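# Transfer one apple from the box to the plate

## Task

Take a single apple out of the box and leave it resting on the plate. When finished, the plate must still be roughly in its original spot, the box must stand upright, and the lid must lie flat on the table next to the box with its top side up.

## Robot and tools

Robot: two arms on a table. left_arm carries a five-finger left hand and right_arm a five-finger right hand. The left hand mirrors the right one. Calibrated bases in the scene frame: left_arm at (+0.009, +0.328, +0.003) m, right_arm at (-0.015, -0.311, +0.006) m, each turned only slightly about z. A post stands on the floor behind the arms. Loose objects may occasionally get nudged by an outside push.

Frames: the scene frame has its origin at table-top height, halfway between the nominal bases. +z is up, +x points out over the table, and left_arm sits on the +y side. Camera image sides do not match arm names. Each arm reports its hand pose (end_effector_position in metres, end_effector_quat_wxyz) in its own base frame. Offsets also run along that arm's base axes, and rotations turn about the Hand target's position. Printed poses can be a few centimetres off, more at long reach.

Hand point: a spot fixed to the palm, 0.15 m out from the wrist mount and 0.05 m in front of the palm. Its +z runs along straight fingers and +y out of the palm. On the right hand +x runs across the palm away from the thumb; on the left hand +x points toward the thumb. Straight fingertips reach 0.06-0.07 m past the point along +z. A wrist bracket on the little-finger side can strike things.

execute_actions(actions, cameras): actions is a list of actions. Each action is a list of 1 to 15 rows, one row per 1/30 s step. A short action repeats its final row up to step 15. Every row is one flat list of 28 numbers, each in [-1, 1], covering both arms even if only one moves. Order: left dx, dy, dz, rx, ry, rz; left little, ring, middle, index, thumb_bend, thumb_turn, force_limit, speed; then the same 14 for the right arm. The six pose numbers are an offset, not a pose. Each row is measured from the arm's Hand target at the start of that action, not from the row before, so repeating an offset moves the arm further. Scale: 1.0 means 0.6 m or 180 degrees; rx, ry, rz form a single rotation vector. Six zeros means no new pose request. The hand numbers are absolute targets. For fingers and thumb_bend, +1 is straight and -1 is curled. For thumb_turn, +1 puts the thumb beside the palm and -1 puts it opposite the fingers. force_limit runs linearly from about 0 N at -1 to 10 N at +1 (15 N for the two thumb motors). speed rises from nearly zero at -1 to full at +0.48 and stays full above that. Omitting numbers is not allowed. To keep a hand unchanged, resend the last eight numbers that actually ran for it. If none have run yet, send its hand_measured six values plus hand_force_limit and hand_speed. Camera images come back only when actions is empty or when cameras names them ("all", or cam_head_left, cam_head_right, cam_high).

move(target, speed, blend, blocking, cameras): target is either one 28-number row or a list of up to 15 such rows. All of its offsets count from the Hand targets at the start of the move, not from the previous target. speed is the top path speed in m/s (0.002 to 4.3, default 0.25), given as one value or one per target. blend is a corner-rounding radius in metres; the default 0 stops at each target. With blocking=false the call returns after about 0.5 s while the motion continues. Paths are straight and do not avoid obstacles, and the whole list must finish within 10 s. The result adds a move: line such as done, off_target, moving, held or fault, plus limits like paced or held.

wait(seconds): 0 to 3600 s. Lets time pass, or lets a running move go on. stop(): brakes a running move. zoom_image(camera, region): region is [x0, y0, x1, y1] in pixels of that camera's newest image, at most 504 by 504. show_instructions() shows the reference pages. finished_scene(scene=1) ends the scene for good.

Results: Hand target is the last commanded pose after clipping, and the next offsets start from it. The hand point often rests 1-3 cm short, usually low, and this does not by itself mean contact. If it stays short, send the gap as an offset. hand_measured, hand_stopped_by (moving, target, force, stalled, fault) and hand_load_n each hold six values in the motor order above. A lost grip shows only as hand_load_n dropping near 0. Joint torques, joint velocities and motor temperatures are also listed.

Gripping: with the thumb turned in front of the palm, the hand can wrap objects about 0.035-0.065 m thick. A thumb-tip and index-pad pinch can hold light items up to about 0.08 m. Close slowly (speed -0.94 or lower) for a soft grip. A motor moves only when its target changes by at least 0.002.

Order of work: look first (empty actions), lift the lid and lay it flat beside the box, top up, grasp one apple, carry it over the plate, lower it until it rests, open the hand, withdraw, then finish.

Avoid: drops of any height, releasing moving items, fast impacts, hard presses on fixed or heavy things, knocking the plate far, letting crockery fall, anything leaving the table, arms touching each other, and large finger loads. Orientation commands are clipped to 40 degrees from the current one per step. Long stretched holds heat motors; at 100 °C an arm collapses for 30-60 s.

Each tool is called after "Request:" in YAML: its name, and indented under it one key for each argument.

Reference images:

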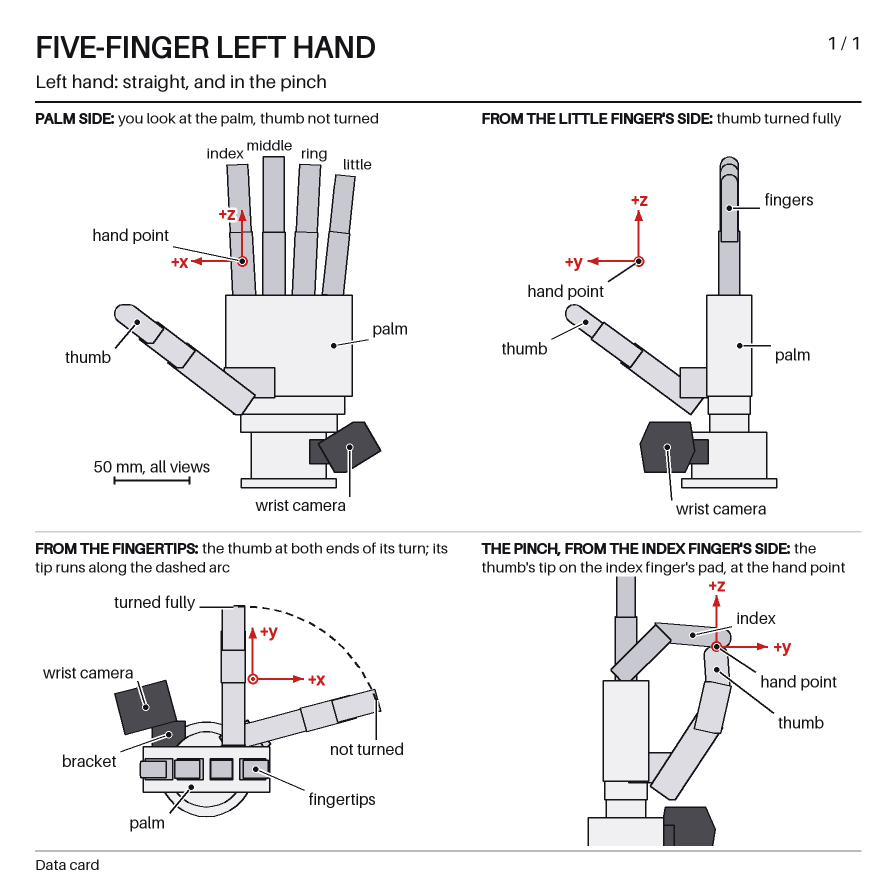

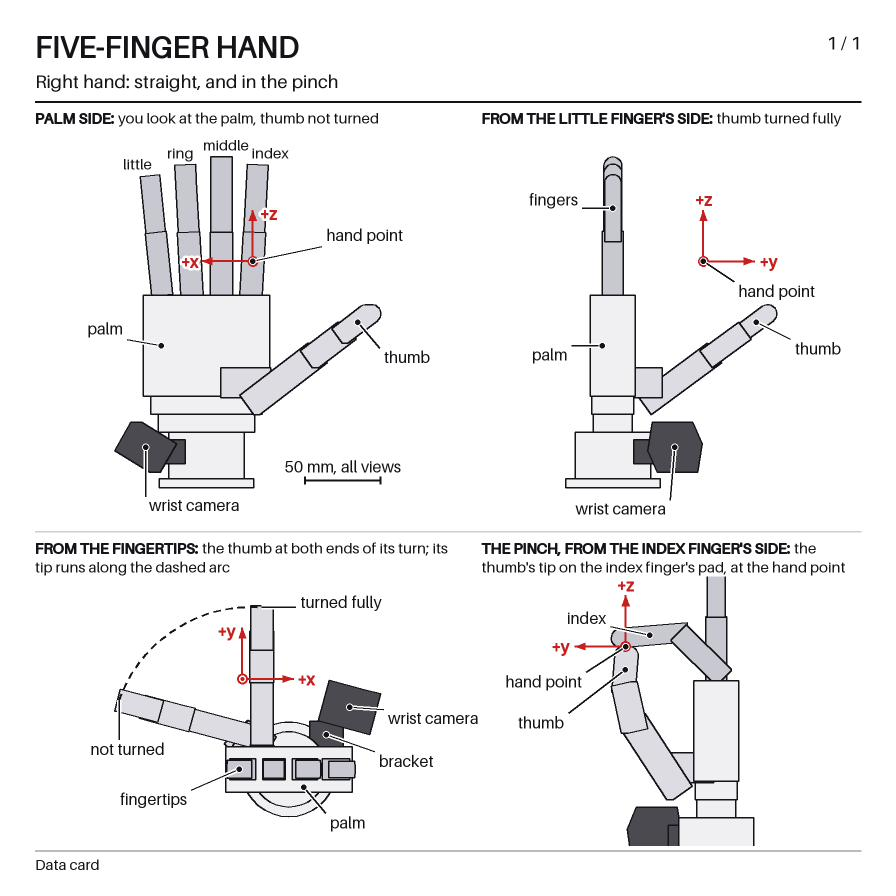

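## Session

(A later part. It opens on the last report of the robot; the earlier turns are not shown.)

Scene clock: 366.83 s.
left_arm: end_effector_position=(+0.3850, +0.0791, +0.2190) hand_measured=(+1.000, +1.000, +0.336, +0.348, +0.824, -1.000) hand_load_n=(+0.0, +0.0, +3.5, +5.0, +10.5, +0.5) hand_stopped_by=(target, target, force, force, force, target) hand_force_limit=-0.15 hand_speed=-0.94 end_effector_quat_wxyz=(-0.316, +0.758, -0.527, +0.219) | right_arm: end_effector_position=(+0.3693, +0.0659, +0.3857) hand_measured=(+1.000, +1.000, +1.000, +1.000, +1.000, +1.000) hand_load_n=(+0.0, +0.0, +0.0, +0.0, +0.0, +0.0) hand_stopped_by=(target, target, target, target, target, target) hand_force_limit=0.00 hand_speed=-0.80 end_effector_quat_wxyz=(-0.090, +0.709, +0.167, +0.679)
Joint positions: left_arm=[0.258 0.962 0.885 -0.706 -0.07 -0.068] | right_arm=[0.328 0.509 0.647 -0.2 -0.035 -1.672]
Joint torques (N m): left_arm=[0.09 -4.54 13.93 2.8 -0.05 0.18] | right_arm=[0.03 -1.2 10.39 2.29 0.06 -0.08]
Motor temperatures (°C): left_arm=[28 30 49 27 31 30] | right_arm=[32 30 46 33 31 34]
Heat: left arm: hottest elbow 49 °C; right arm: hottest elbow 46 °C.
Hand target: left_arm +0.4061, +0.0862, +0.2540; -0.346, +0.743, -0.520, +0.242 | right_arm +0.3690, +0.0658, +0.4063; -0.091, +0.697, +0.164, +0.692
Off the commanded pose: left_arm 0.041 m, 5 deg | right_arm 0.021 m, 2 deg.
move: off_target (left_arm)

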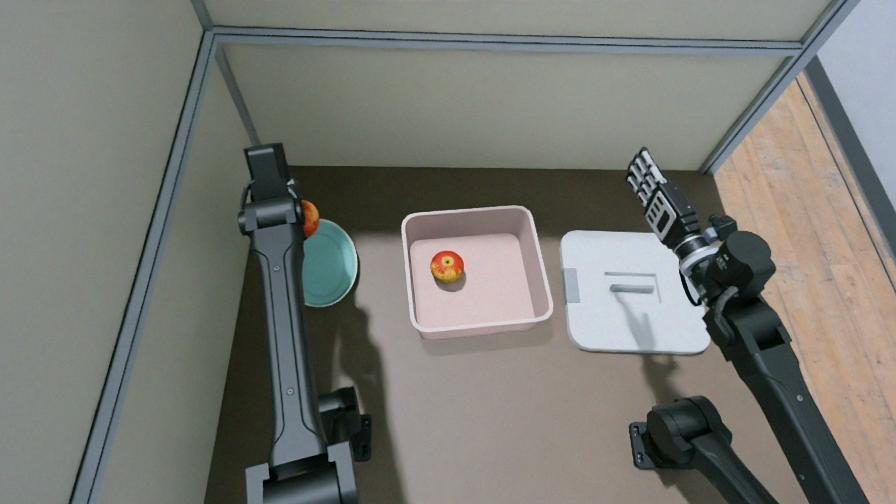

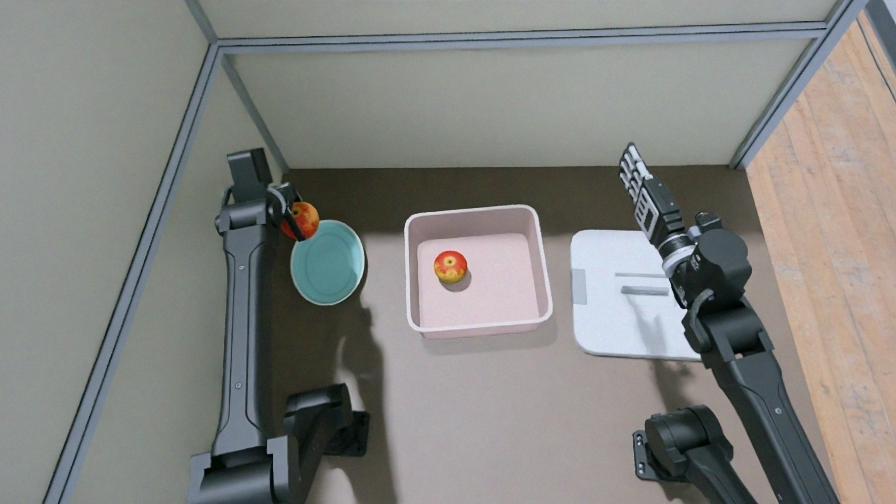

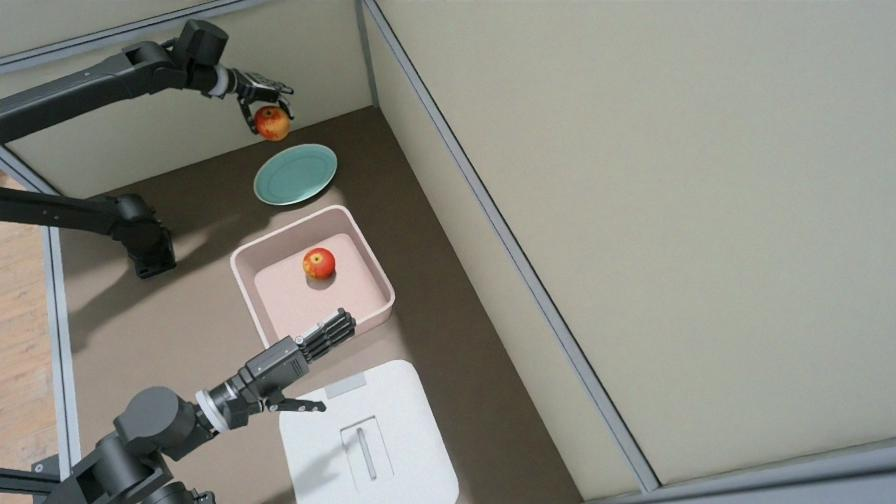

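Request:
move:
  target: [-0.0258,-0.004,-0.265,0,0,0,1,1,-0.15,-0.15,0.15,-1,-0.15,-0.94,0,0,0,0,0,0,1,1,1,1,1,1,0,-0.8]
  speed: 0.12
  cameras: ["all"]

Request:
zoom_image:
  camera: "cam_head_right"
  region: [230, 180, 410, 330]

Request:
zoom_image:
  camera: "cam_high"
  region: [200, 60, 380, 240]

Scene clock: 418.53 s.
left_arm: end_effector_position=(+0.3821, +0.0777, +0.0863) hand_measured=(+1.000, +1.000, +0.336, +0.348, +0.824, -1.000) hand_load_n=(+0.0, +0.0, +3.0, +5.0, +10.0, +0.5) hand_stopped_by=(target, target, force, force, force, target) hand_force_limit=-0.15 hand_speed=-0.94 end_effector_quat_wxyz=(-0.332, +0.750, -0.523, +0.234) | right_arm: end_effector_position=(+0.3693, +0.0659, +0.3857) hand_measured=(+1.000, +1.000, +1.000, +1.000, +1.000, +1.000) hand_load_n=(+0.0, +0.0, +0.0, -0.5, +0.0, +0.0) hand_stopped_by=(target, target, target, target, target, target) hand_force_limit=0.00 hand_speed=-0.80 end_effector_quat_wxyz=(-0.090, +0.709, +0.167, +0.679)
Joint positions: left_arm=[0.258 1.05 0.553 -0.24 -0.067 -0.066] | right_arm=[0.328 0.509 0.647 -0.2 -0.035 -1.672]
Joint torques (N m): left_arm=[0.79 -4.66 9.31 2.89 -0.06 0.19] | right_arm=[-0.26 -1.96 10.52 2.18 0.05 -0.07]
Motor temperatures (°C): left_arm=[28 29 58 28 31 30] | right_arm=[32 30 47 33 31 33]
Heat: left arm: hottest elbow 58 °C; right arm: hottest elbow 47 °C.
Hand target: left_arm +0.3905, +0.0838, +0.0949; -0.346, +0.743, -0.520, +0.242 | right_arm +0.3690, +0.0658, +0.4063; -0.091, +0.697, +0.164, +0.692
Off the commanded pose: left_arm 0.014 m, 2 deg | right_arm 0.021 m, 2 deg.
move: off_target (left_arm)

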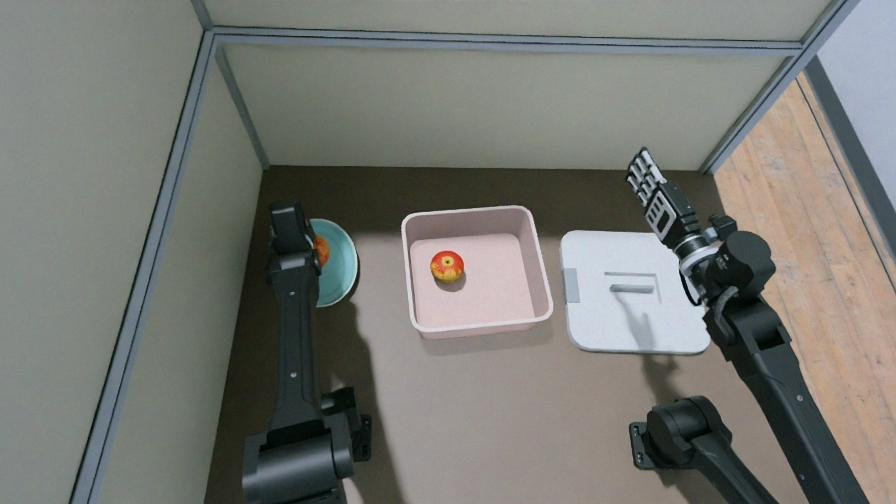

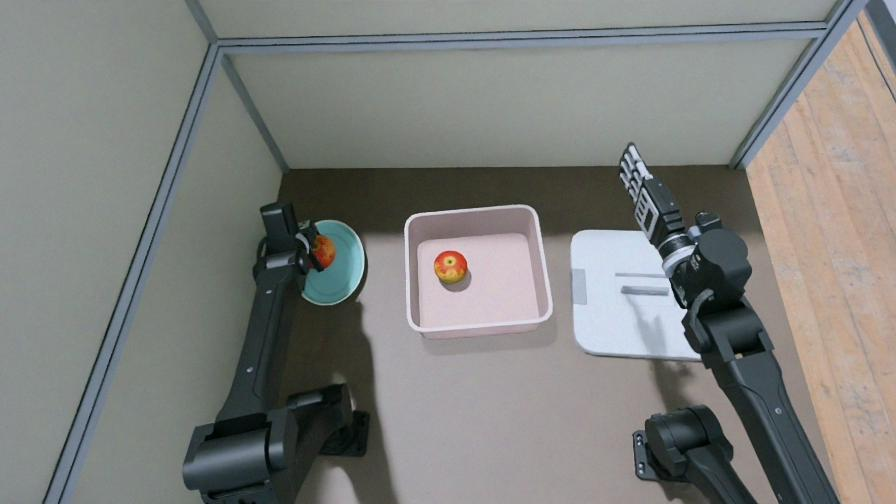

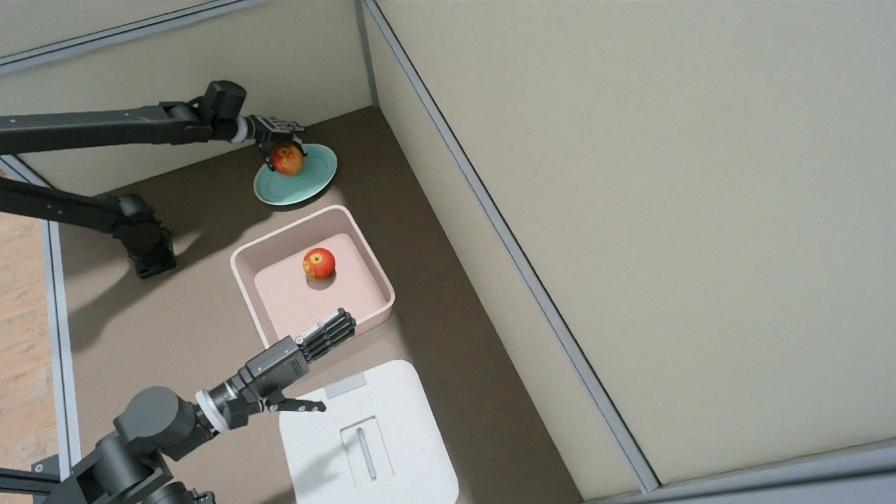

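Scaled by 2.800.

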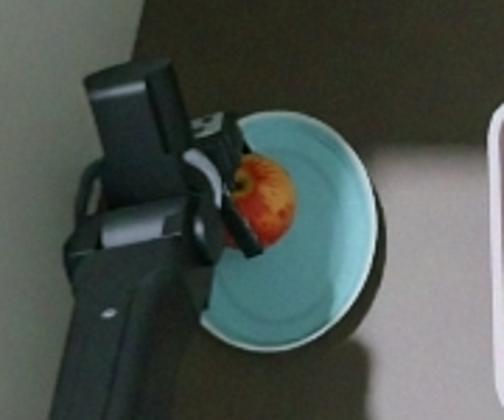

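Scaled by 2.800.

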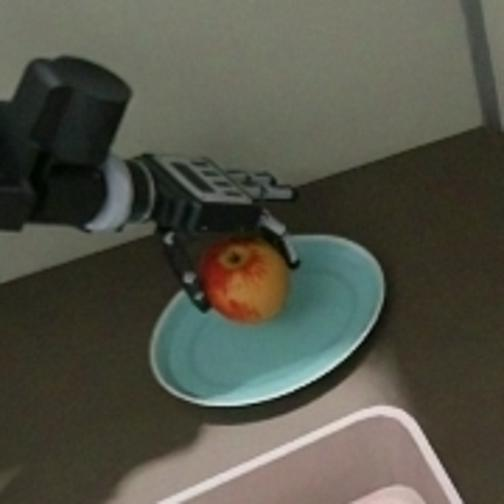

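Request:
move:
  target: [0.0,-0.01,-0.04,0,0,0,1,1,-0.15,-0.15,0.15,-1,-0.15,-0.94,0,0,0,0,0,0,1,1,1,1,1,1,0,-0.8]
  speed: 0.06
  cameras: ["all"]

Request:
zoom_image:
  camera: "cam_head_right"
  region: [230, 180, 410, 330]

Request:
zoom_image:
  camera: "cam_high"
  region: [230, 110, 350, 230]

Scene clock: 433.20 s.
left_arm: end_effector_position=(+0.3810, +0.0795, +0.0642) hand_measured=(+1.000, +1.000, +0.336, +0.348, +0.824, -1.000) hand_load_n=(+0.0, +0.0, +3.5, +4.5, +10.0, +0.5) hand_stopped_by=(target, target, force, force, force, target) hand_force_limit=-0.15 hand_speed=-0.94 end_effector_quat_wxyz=(-0.336, +0.750, -0.520, +0.232) | right_arm: end_effector_position=(+0.3693, +0.0659, +0.3857) hand_measured=(+1.000, +1.000, +1.000, +1.000, +1.000, +1.000) hand_load_n=(+0.0, +0.0, +0.0, +0.0, +0.0, +0.0) hand_stopped_by=(target, target, target, target, target, target) hand_force_limit=0.00 hand_speed=-0.80 end_effector_quat_wxyz=(-0.090, +0.709, +0.167, +0.679)
Joint positions: left_arm=[0.258 1.091 0.51 -0.152 -0.077 -0.066] | right_arm=[0.328 0.509 0.647 -0.2 -0.035 -1.672]
Joint torques (N m): left_arm=[-0.44 -4.84 8.81 2.95 -0.19 0.04] | right_arm=[0.5 -1.73 10.62 2.19 0.08 -0.1]
Heat: left arm: hottest elbow 54 °C; right arm: hottest elbow 47 °C.
Hand target: left_arm +0.3906, +0.0778, +0.0711; -0.346, +0.743, -0.520, +0.242 | right_arm +0.3690, +0.0658, +0.4063; -0.091, +0.697, +0.164, +0.692
Off the commanded pose: left_arm 0.012 m, 2 deg | right_arm 0.021 m, 2 deg.
move: off_target (left_arm)

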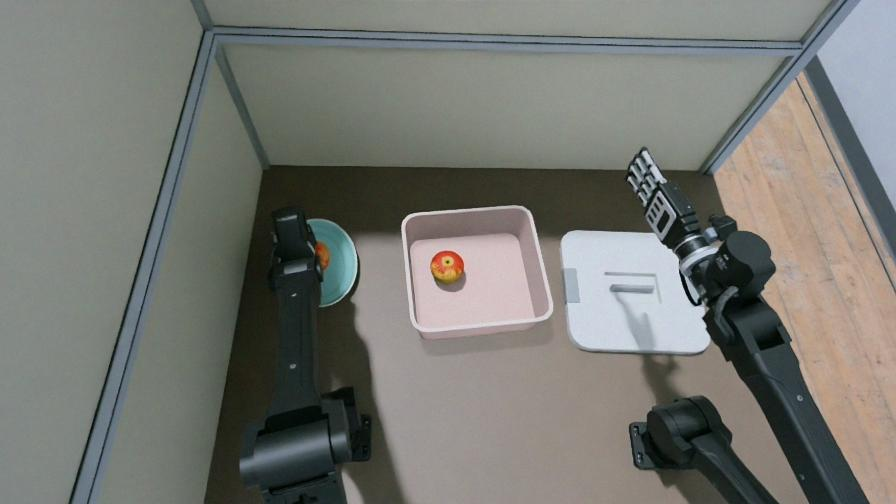

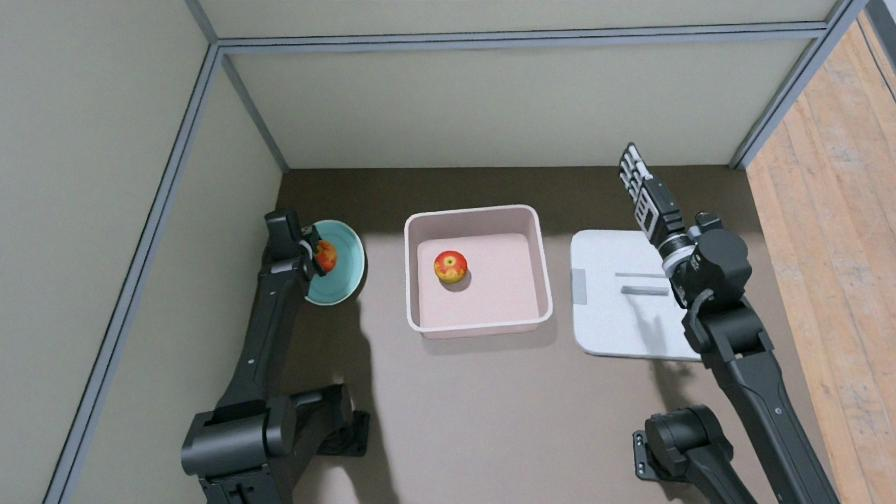

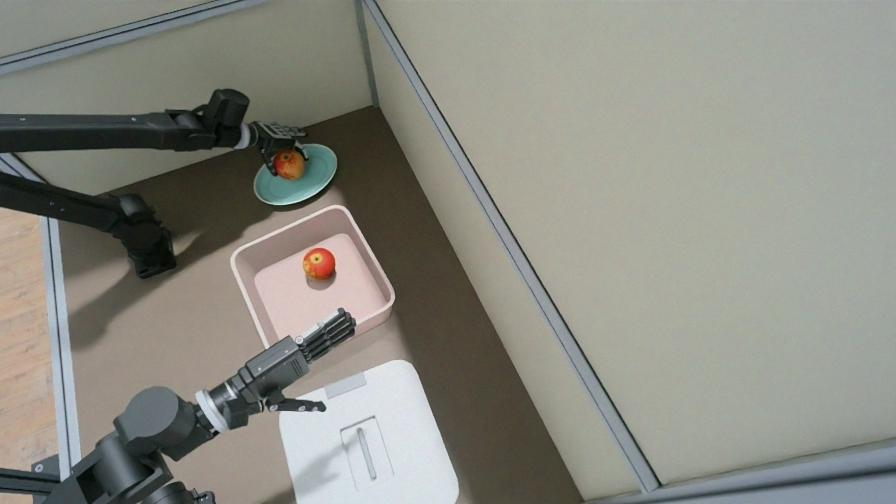

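Scaled by 2.800.

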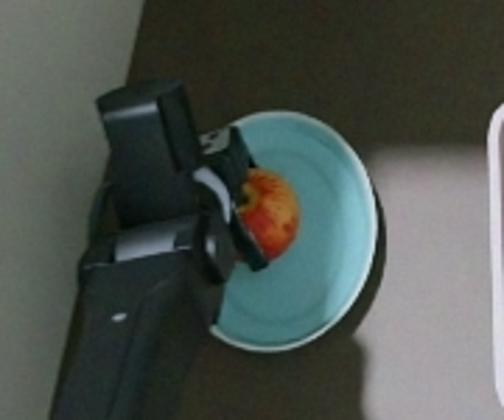

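Scaled by 4.200.

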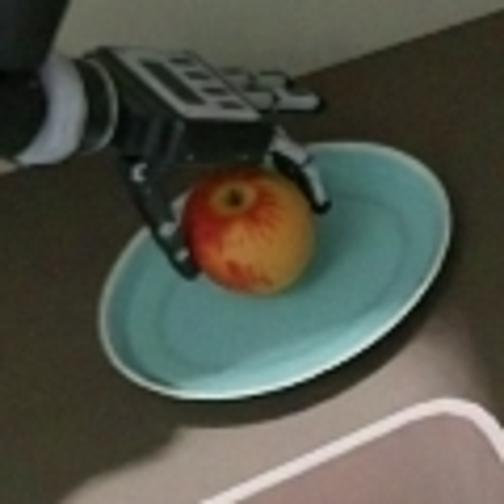

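Request:
move:
  target: [-0.004,-0.022,-0.008,0,0,0,1,1,-0.15,-0.15,0.15,-1,-0.15,-0.94,0,0,0,0,0,0,1,1,1,1,1,1,0,-0.8]
  speed: 0.05
  cameras: ["cam_high", "cam_head_right"]

Request:
zoom_image:
  camera: "cam_head_right"
  region: [230, 180, 410, 330]

Request:
zoom_image:
  camera: "cam_high"
  region: [230, 110, 350, 230]

Scene clock: 444.23 s.
left_arm: end_effector_position=(+0.3784, +0.0665, +0.0574) hand_measured=(+1.000, +1.000, +0.336, +0.348, +0.824, -1.000) hand_load_n=(+0.0, +0.0, +3.5, +4.5, +10.0, +0.0) hand_stopped_by=(target, target, force, force, force, target) hand_force_limit=-0.15 hand_speed=-0.94 end_effector_quat_wxyz=(-0.336, +0.745, -0.529, +0.227) | right_arm: end_effector_position=(+0.3693, +0.0659, +0.3857) hand_measured=(+1.000, +1.000, +1.000, +1.000, +1.000, +1.000) hand_load_n=(+0.0, +0.0, +0.0, +0.0, +0.0, +0.0) hand_stopped_by=(target, target, target, target, target, target) hand_force_limit=0.00 hand_speed=-0.80 end_effector_quat_wxyz=(-0.090, +0.709, +0.167, +0.679)
Joint positions: left_arm=[0.211 1.091 0.493 -0.143 -0.109 -0.076] | right_arm=[0.328 0.509 0.647 -0.2 -0.035 -1.672]
Joint torques (N m): left_arm=[-0.5 -5.36 8.62 2.91 -0.26 -0.13] | right_arm=[0.79 -1.38 10.41 2.03 0.08 -0.11]
Motor temperatures (°C): left_arm=[28 29 52 28 31 30] | right_arm=[32 30 47 32 31 33]
Heat: left arm: hottest elbow 52 °C; right arm: hottest elbow 47 °C.
Hand target: left_arm +0.3882, +0.0647, +0.0664; -0.346, +0.743, -0.519, +0.242 | right_arm +0.3690, +0.0658, +0.4063; -0.091, +0.697, +0.164, +0.692
Off the commanded pose: left_arm 0.013 m, 2 deg | right_arm 0.021 m, 2 deg.
move: off_target (left_arm)
Images, in order (width x height): cam_head_right 896x504, cam_high 896x504.

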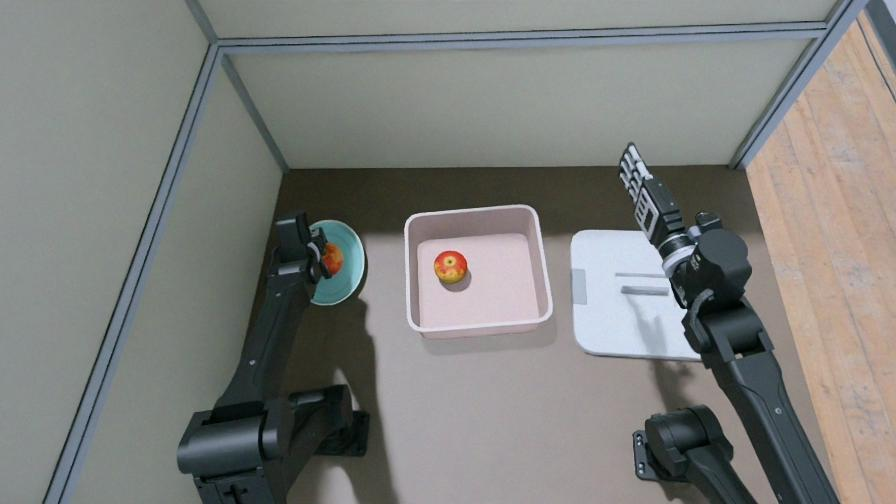

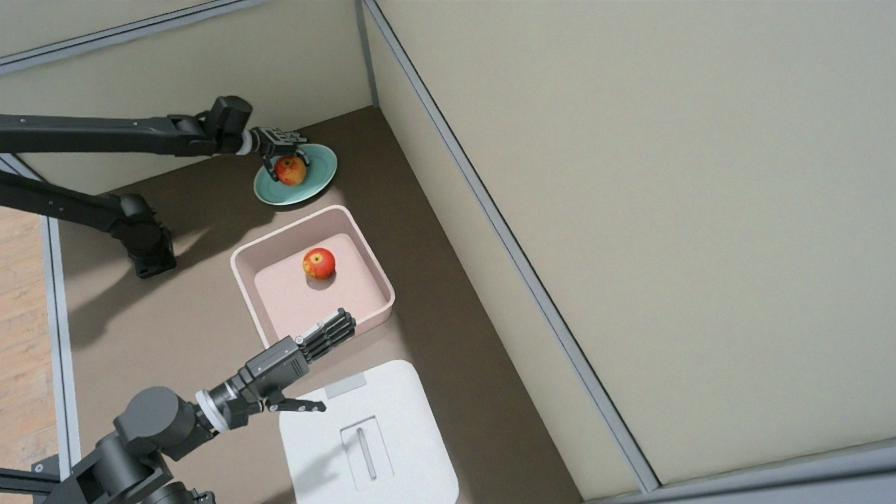

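Scaled by 2.800.

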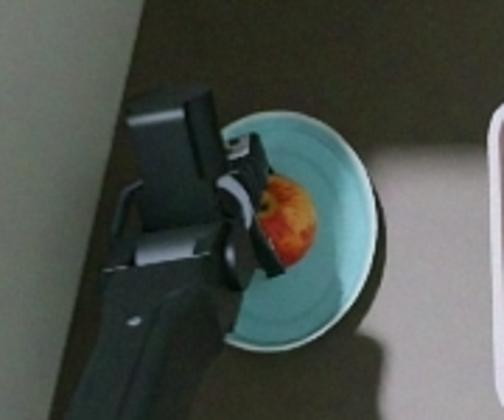

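Scaled by 4.200.

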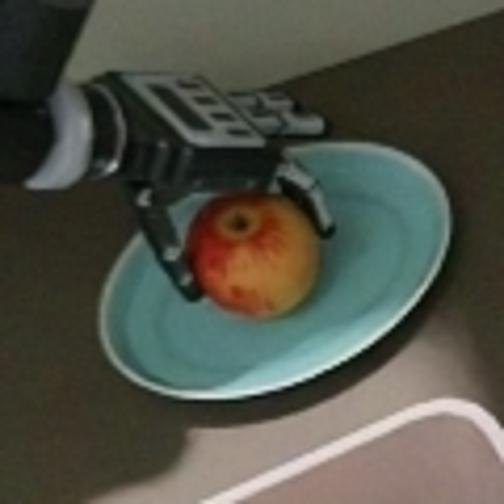

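Request:
move:
  target: [-0.002,0,-0.01,0,0,0,1,1,-0.15,-0.15,0.15,-1,-0.15,-0.94,0,0,0,0,0,0,1,1,1,1,1,1,0,-0.8]
  speed: 0.04

Scene clock: 452.47 s.
left_arm: end_effector_position=(+0.3785, +0.0665, +0.0555) hand_measured=(+1.000, +1.000, +0.336, +0.348, +0.824, -1.000) hand_load_n=(+0.0, +0.0, +3.5, +4.5, +10.0, +0.5) hand_stopped_by=(target, target, force, force, force, target) hand_force_limit=-0.15 hand_speed=-0.94 end_effector_quat_wxyz=(-0.340, +0.744, -0.528, +0.231) | right_arm: end_effector_position=(+0.3693, +0.0659, +0.3857) hand_measured=(+1.000, +1.000, +1.000, +1.000, +1.000, +1.000) hand_load_n=(+0.0, +0.0, +0.0, +0.0, +0.0, +0.0) hand_stopped_by=(target, target, target, target, target, target) hand_force_limit=0.00 hand_speed=-0.80 end_effector_quat_wxyz=(-0.090, +0.709, +0.167, +0.679)
Joint positions: left_arm=[0.211 1.091 0.481 -0.12 -0.109 -0.076] | right_arm=[0.328 0.509 0.647 -0.2 -0.035 -1.672]
Joint torques (N m): left_arm=[-0.44 -4.25 8.44 2.86 -0.23 -0.13] | right_arm=[0.73 -1.96 10.44 2 0.04 -0.05]
Heat: left arm: hottest elbow 51 °C; right arm: hottest elbow 47 °C.
Hand target: left_arm +0.3869, +0.0647, +0.0602; -0.346, +0.743, -0.520, +0.242 | right_arm +0.3690, +0.0658, +0.4063; -0.091, +0.697, +0.164, +0.692
Off the commanded pose: left_arm 0.010 m, 2 deg | right_arm 0.021 m, 2 deg.
move: done

Request:
move:
  target: [0,0,-0.012,0,0,0,1,1,-0.15,-0.15,0.15,-1,-0.15,-0.94,0,0,0,0,0,0,1,1,1,1,1,1,0,-0.8]
  speed: 0.04
  cameras: ["cam_high"]

Request:
zoom_image:
  camera: "cam_high"
  region: [230, 110, 350, 230]

Scene clock: 459.43 s.
left_arm: end_effector_position=(+0.3826, +0.0674, +0.0540) hand_measured=(+1.000, +1.000, +0.336, +0.348, +0.824, -1.000) hand_load_n=(+0.0, +0.0, +3.5, +4.5, +10.5, +0.0) hand_stopped_by=(target, target, force, force, force, target) hand_force_limit=-0.15 hand_speed=-0.94 end_effector_quat_wxyz=(-0.345, +0.742, -0.525, +0.236) | right_arm: end_effector_position=(+0.3693, +0.0659, +0.3857) hand_measured=(+1.000, +1.000, +1.000, +1.000, +1.000, +1.000) hand_load_n=(+0.0, +0.0, +0.0, +0.0, +0.0, +0.0) hand_stopped_by=(target, target, target, target, target, target) hand_force_limit=0.00 hand_speed=-0.80 end_effector_quat_wxyz=(-0.090, +0.709, +0.167, +0.679)
Joint positions: left_arm=[0.211 1.103 0.476 -0.087 -0.11 -0.078] | right_arm=[0.328 0.509 0.647 -0.2 -0.035 -1.672]
Joint torques (N m): left_arm=[-0.26 -4.07 8.01 2.81 -0.24 -0.11] | right_arm=[0.15 -1.03 10.36 1.99 0.07 -0.05]
Heat: left arm: hottest elbow 51 °C; right arm: hottest elbow 47 °C.
Hand target: left_arm +0.3869, +0.0647, +0.0530; -0.346, +0.743, -0.520, +0.242 | right_arm +0.3690, +0.0658, +0.4063; -0.091, +0.697, +0.164, +0.692
Off the commanded pose: left_arm 0.005 m, 1 deg | right_arm 0.021 m, 2 deg.
move: done

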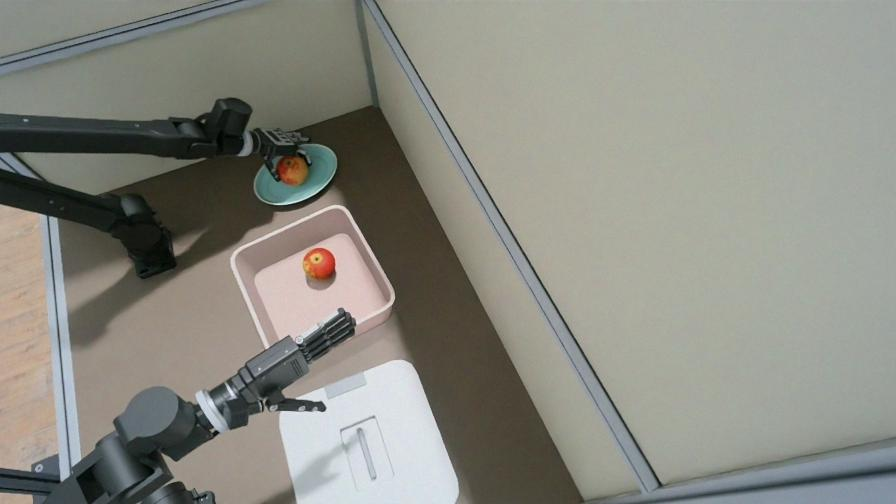

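Scaled by 4.200.

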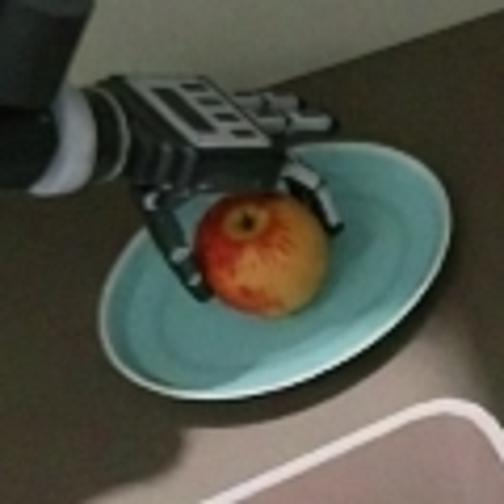

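Request:
move:
  target: [0,0,-0.009,0,0,0,1,1,-0.15,-0.15,0.15,-1,-0.15,-0.94,0,0,0,0,0,0,1,1,1,1,1,1,0,-0.8]
  speed: 0.04
  cameras: ["cam_high"]

Request:
zoom_image:
  camera: "cam_high"
  region: [230, 110, 350, 230]

Scene clock: 466.17 s.
left_arm: end_effector_position=(+0.3861, +0.0681, +0.0535) hand_measured=(+1.000, +1.000, +0.336, +0.348, +0.824, -1.000) hand_load_n=(+0.0, +0.0, +3.0, +4.5, +10.5, +0.0) hand_stopped_by=(target, target, force, force, force, target) hand_force_limit=-0.15 hand_speed=-0.94 end_effector_quat_wxyz=(-0.349, +0.740, -0.522, +0.240) | right_arm: end_effector_position=(+0.3693, +0.0659, +0.3857) hand_measured=(+1.000, +1.000, +1.000, +1.000, +1.000, +1.000) hand_load_n=(+0.0, +0.0, +0.0, +0.0, +0.0, +0.0) hand_stopped_by=(target, target, target, target, target, target) hand_force_limit=0.00 hand_speed=-0.80 end_effector_quat_wxyz=(-0.090, +0.709, +0.167, +0.679)
Joint positions: left_arm=[0.211 1.113 0.473 -0.061 -0.11 -0.079] | right_arm=[0.328 0.509 0.647 -0.2 -0.035 -1.672]
Joint torques (N m): left_arm=[-0.38 -3.9 7.54 2.69 -0.23 -0.11] | right_arm=[0.56 -1.38 10.32 2.1 0.06 -0.1]
Heat: left arm: hottest elbow 50 °C; right arm: hottest elbow 47 °C.
Hand target: left_arm +0.3870, +0.0647, +0.0476; -0.346, +0.743, -0.519, +0.242 | right_arm +0.3690, +0.0658, +0.4063; -0.091, +0.697, +0.164, +0.692
Off the commanded pose: left_arm 0.007 m, 1 deg | right_arm 0.021 m, 2 deg.
move: done

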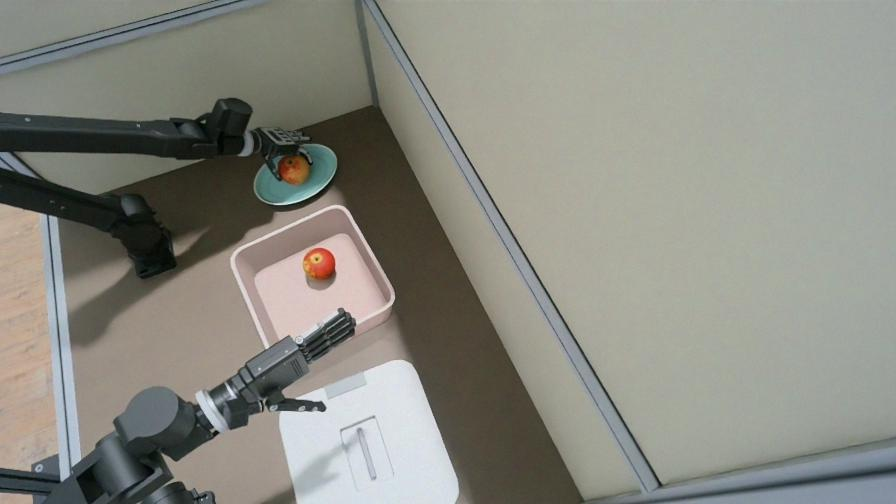

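Scaled by 4.200.

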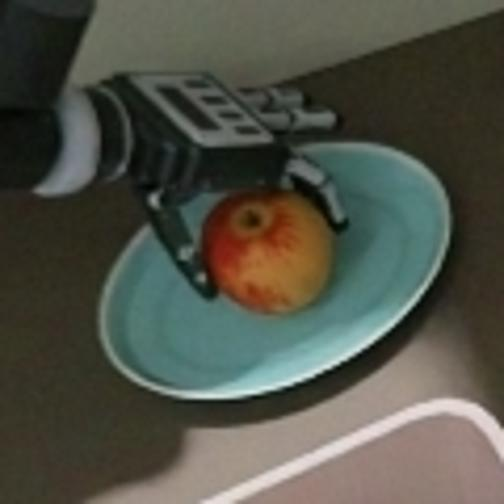

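Request:
move:
  target: [0,0,-0.009,0,0,0,1,1,-0.15,-0.15,0.15,-1,-0.15,-0.94,0,0,0,0,0,0,1,1,1,1,1,1,0,-0.8]
  speed: 0.04
  cameras: ["cam_high", "cam_head_right"]

Request:
zoom_image:
  camera: "cam_high"
  region: [230, 110, 350, 230]

Request:
zoom_image:
  camera: "cam_head_right"
  region: [270, 190, 390, 310]

Scene clock: 476.97 s.
left_arm: end_effector_position=(+0.3894, +0.0687, +0.0531) hand_measured=(+1.000, +1.000, +0.336, +0.348, +0.824, -1.000) hand_load_n=(+0.0, +0.0, +3.0, +4.5, +10.5, +0.0) hand_stopped_by=(target, target, force, force, force, target) hand_force_limit=-0.15 hand_speed=-0.94 end_effector_quat_wxyz=(-0.354, +0.738, -0.520, +0.244) | right_arm: end_effector_position=(+0.3693, +0.0659, +0.3857) hand_measured=(+1.000, +1.000, +1.000, +1.000, +1.000, +1.000) hand_load_n=(+0.0, +0.0, +0.0, +0.0, +0.0, +0.0) hand_stopped_by=(target, target, target, target, target, target) hand_force_limit=0.00 hand_speed=-0.80 end_effector_quat_wxyz=(-0.090, +0.709, +0.167, +0.679)
Joint positions: left_arm=[0.211 1.121 0.47 -0.035 -0.11 -0.08] | right_arm=[0.328 0.509 0.647 -0.2 -0.035 -1.672]
Joint torques (N m): left_arm=[-0.5 -3.31 7.16 2.55 -0.24 -0.1] | right_arm=[0.38 -1.79 10.61 2.06 0.07 -0.09]
Heat: left arm: hottest elbow 48 °C; right arm: hottest elbow 47 °C.
Hand target: left_arm +0.3870, +0.0647, +0.0423; -0.346, +0.743, -0.519, +0.242 | right_arm +0.3690, +0.0658, +0.4063; -0.091, +0.697, +0.164, +0.692
Off the commanded pose: left_arm 0.012 m, 1 deg | right_arm 0.021 m, 2 deg.
move: off_target (left_arm)
Images, in order (width x height): cam_head_right 896x504, cam_high 896x504.

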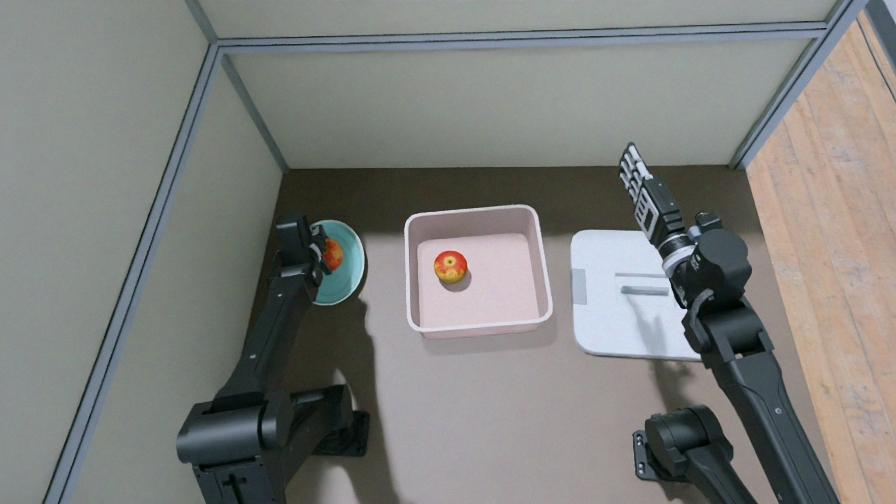

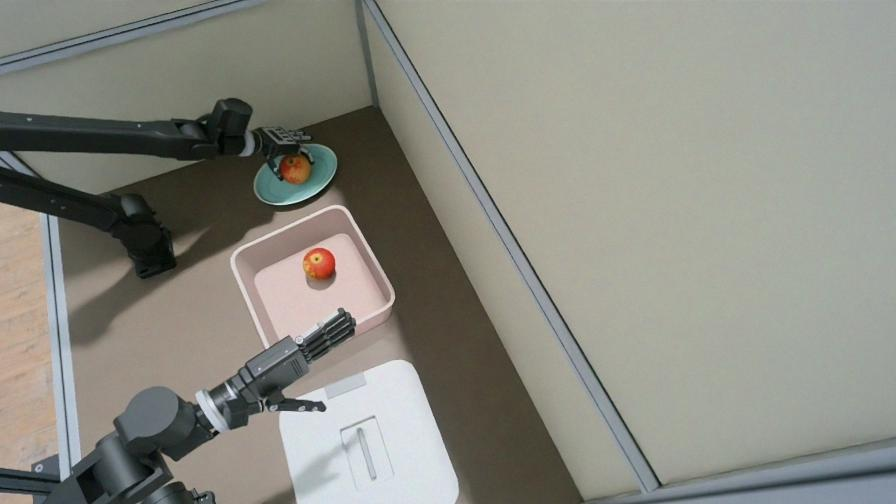

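Scaled by 4.200.

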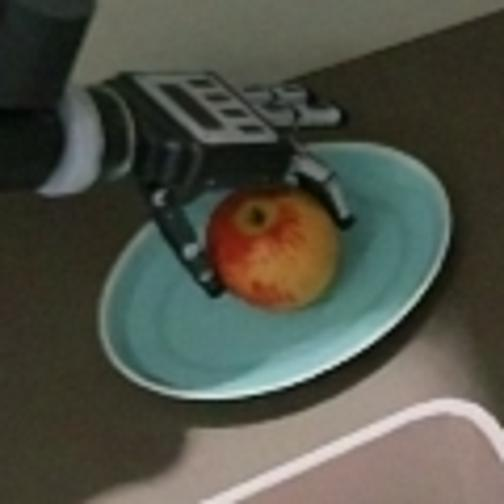

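Scaled by 4.200.

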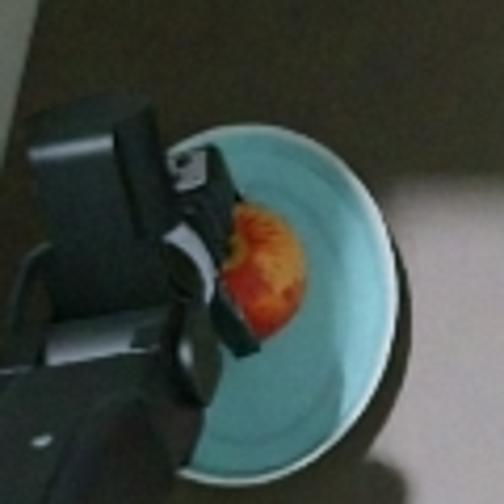

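Request:
move:
  target: [0.003,0.004,0.013,0,0,0,1,1,-0.15,-0.15,0.15,-1,-0.15,-0.94,0,0,0,0,0,0,1,1,1,1,1,1,0,-0.8]
  speed: 0.04

Scene clock: 489.17 s.
left_arm: end_effector_position=(+0.3894, +0.0685, +0.0531) hand_measured=(+1.000, +1.000, +0.336, +0.348, +0.824, -1.000) hand_load_n=(+0.0, +0.0, +3.5, +4.5, +10.5, +0.0) hand_stopped_by=(target, target, force, force, force, target) hand_force_limit=-0.15 hand_speed=-0.94 end_effector_quat_wxyz=(-0.353, +0.738, -0.520, +0.245) | right_arm: end_effector_position=(+0.3693, +0.0659, +0.3857) hand_measured=(+1.000, +1.000, +1.000, +1.000, +1.000, +1.000) hand_load_n=(+0.0, +0.0, +0.0, +0.0, +0.0, +0.0) hand_stopped_by=(target, target, target, target, target, target) hand_force_limit=0.00 hand_speed=-0.80 end_effector_quat_wxyz=(-0.090, +0.709, +0.167, +0.679)
Joint positions: left_arm=[0.211 1.121 0.47 -0.036 -0.109 -0.08] | right_arm=[0.328 0.509 0.647 -0.2 -0.035 -1.672]
Joint torques (N m): left_arm=[-0.03 -4.25 8.34 1.31 -0.06 -0.08] | right_arm=[0.26 -1.49 10.45 2.03 0.09 -0.08]
Motor temperatures (°C): left_arm=[28 29 46 28 31 30] | right_arm=[32 30 47 32 31 33]
Heat: left arm: hottest elbow 46 °C; right arm: hottest elbow 47 °C.
Hand target: left_arm +0.3888, +0.0671, +0.0501; -0.346, +0.743, -0.519, +0.242 | right_arm +0.3690, +0.0658, +0.4063; -0.091, +0.697, +0.164, +0.692
Off the commanded pose: left_arm 0.003 m, 1 deg | right_arm 0.021 m, 2 deg.
move: done

Request:
move:
  target: [0,0,0,0,0,0,1,1,0.7,0.7,1,-1,-0.15,-0.92,0,0,0,0,0,0,1,1,1,1,1,1,0,-0.8]
  cameras: ["all"]

Request:
zoom_image:
  camera: "cam_high"
  region: [230, 110, 350, 230]

Request:
zoom_image:
  camera: "cam_head_right"
  region: [270, 190, 390, 310]

Scene clock: 499.00 s.
left_arm: end_effector_position=(+0.3888, +0.0682, +0.0526) hand_measured=(+1.000, +1.000, +0.700, +0.700, +1.000, -1.000) hand_load_n=(+0.0, +0.0, +0.0, -0.5, +0.0, +0.0) hand_stopped_by=(target, target, target, target, target, target) hand_force_limit=-0.15 hand_speed=-0.92 end_effector_quat_wxyz=(-0.352, +0.738, -0.521, +0.244) | right_arm: end_effector_position=(+0.3693, +0.0659, +0.3857) hand_measured=(+1.000, +1.000, +1.000, +1.000, +1.000, +1.000) hand_load_n=(+0.0, +0.0, +0.0, +0.0, +0.5, +0.0) hand_stopped_by=(target, target, target, target, target, target) hand_force_limit=0.00 hand_speed=-0.80 end_effector_quat_wxyz=(-0.090, +0.709, +0.167, +0.679)
Joint positions: left_arm=[0.211 1.121 0.47 -0.038 -0.108 -0.08] | right_arm=[0.328 0.509 0.647 -0.2 -0.035 -1.672]
Joint torques (N m): left_arm=[0.21 -4.19 8.35 1.43 -0.1 -0.05] | right_arm=[0.03 -1.67 10.51 2.13 0.06 -0.12]
Heat: left arm: hottest elbow 46 °C; right arm: hottest elbow 47 °C.
Hand target: left_arm +0.3888, +0.0671, +0.0501; -0.346, +0.743, -0.519, +0.242 | right_arm +0.3690, +0.0658, +0.4063; -0.091, +0.697, +0.164, +0.692
Off the commanded pose: left_arm 0.003 m, 1 deg | right_arm 0.021 m, 2 deg.
move: done

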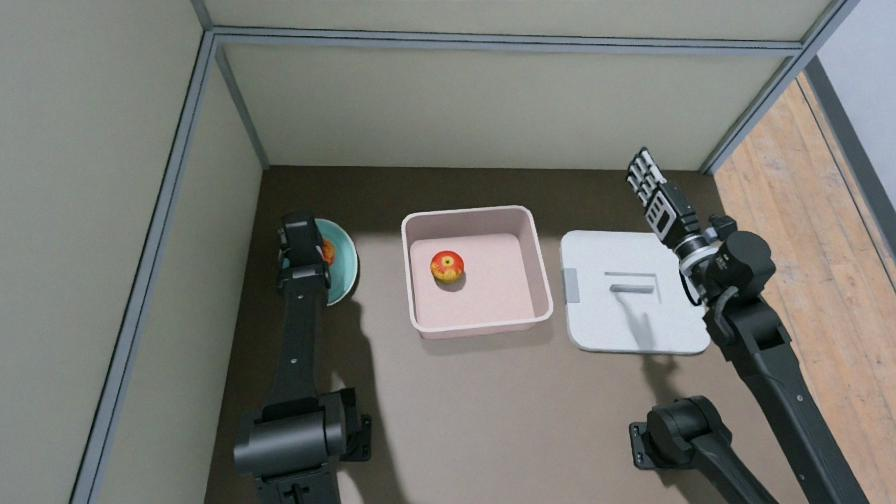

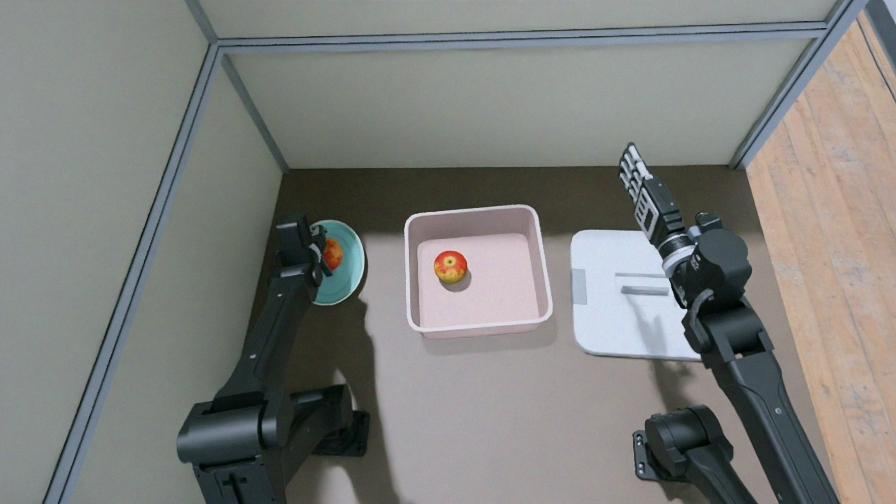

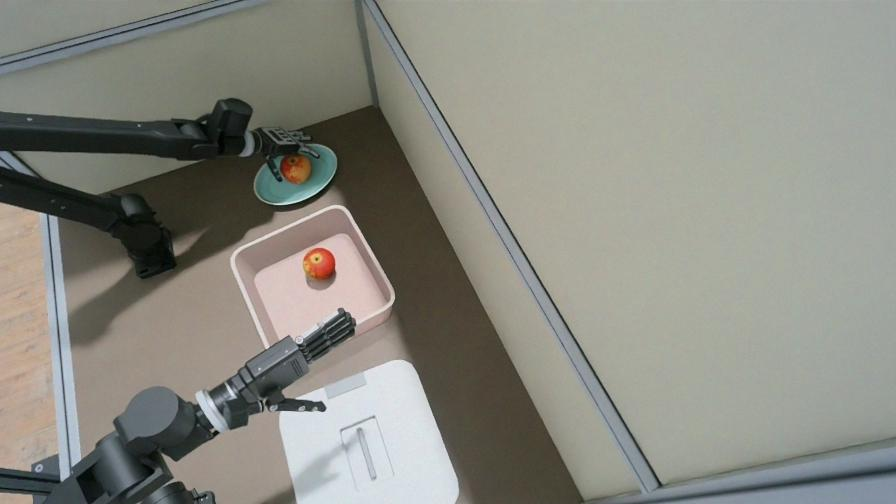

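Scaled by 4.200.

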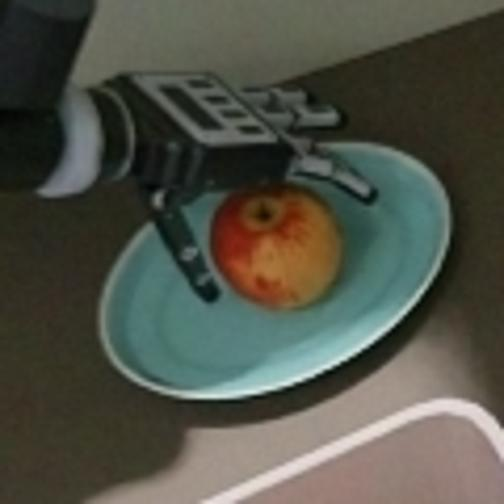

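Scaled by 4.200.

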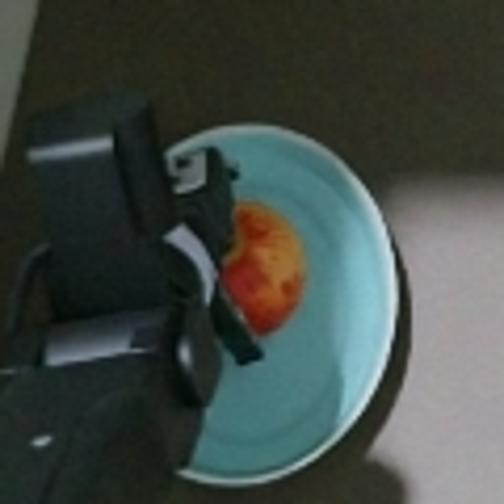

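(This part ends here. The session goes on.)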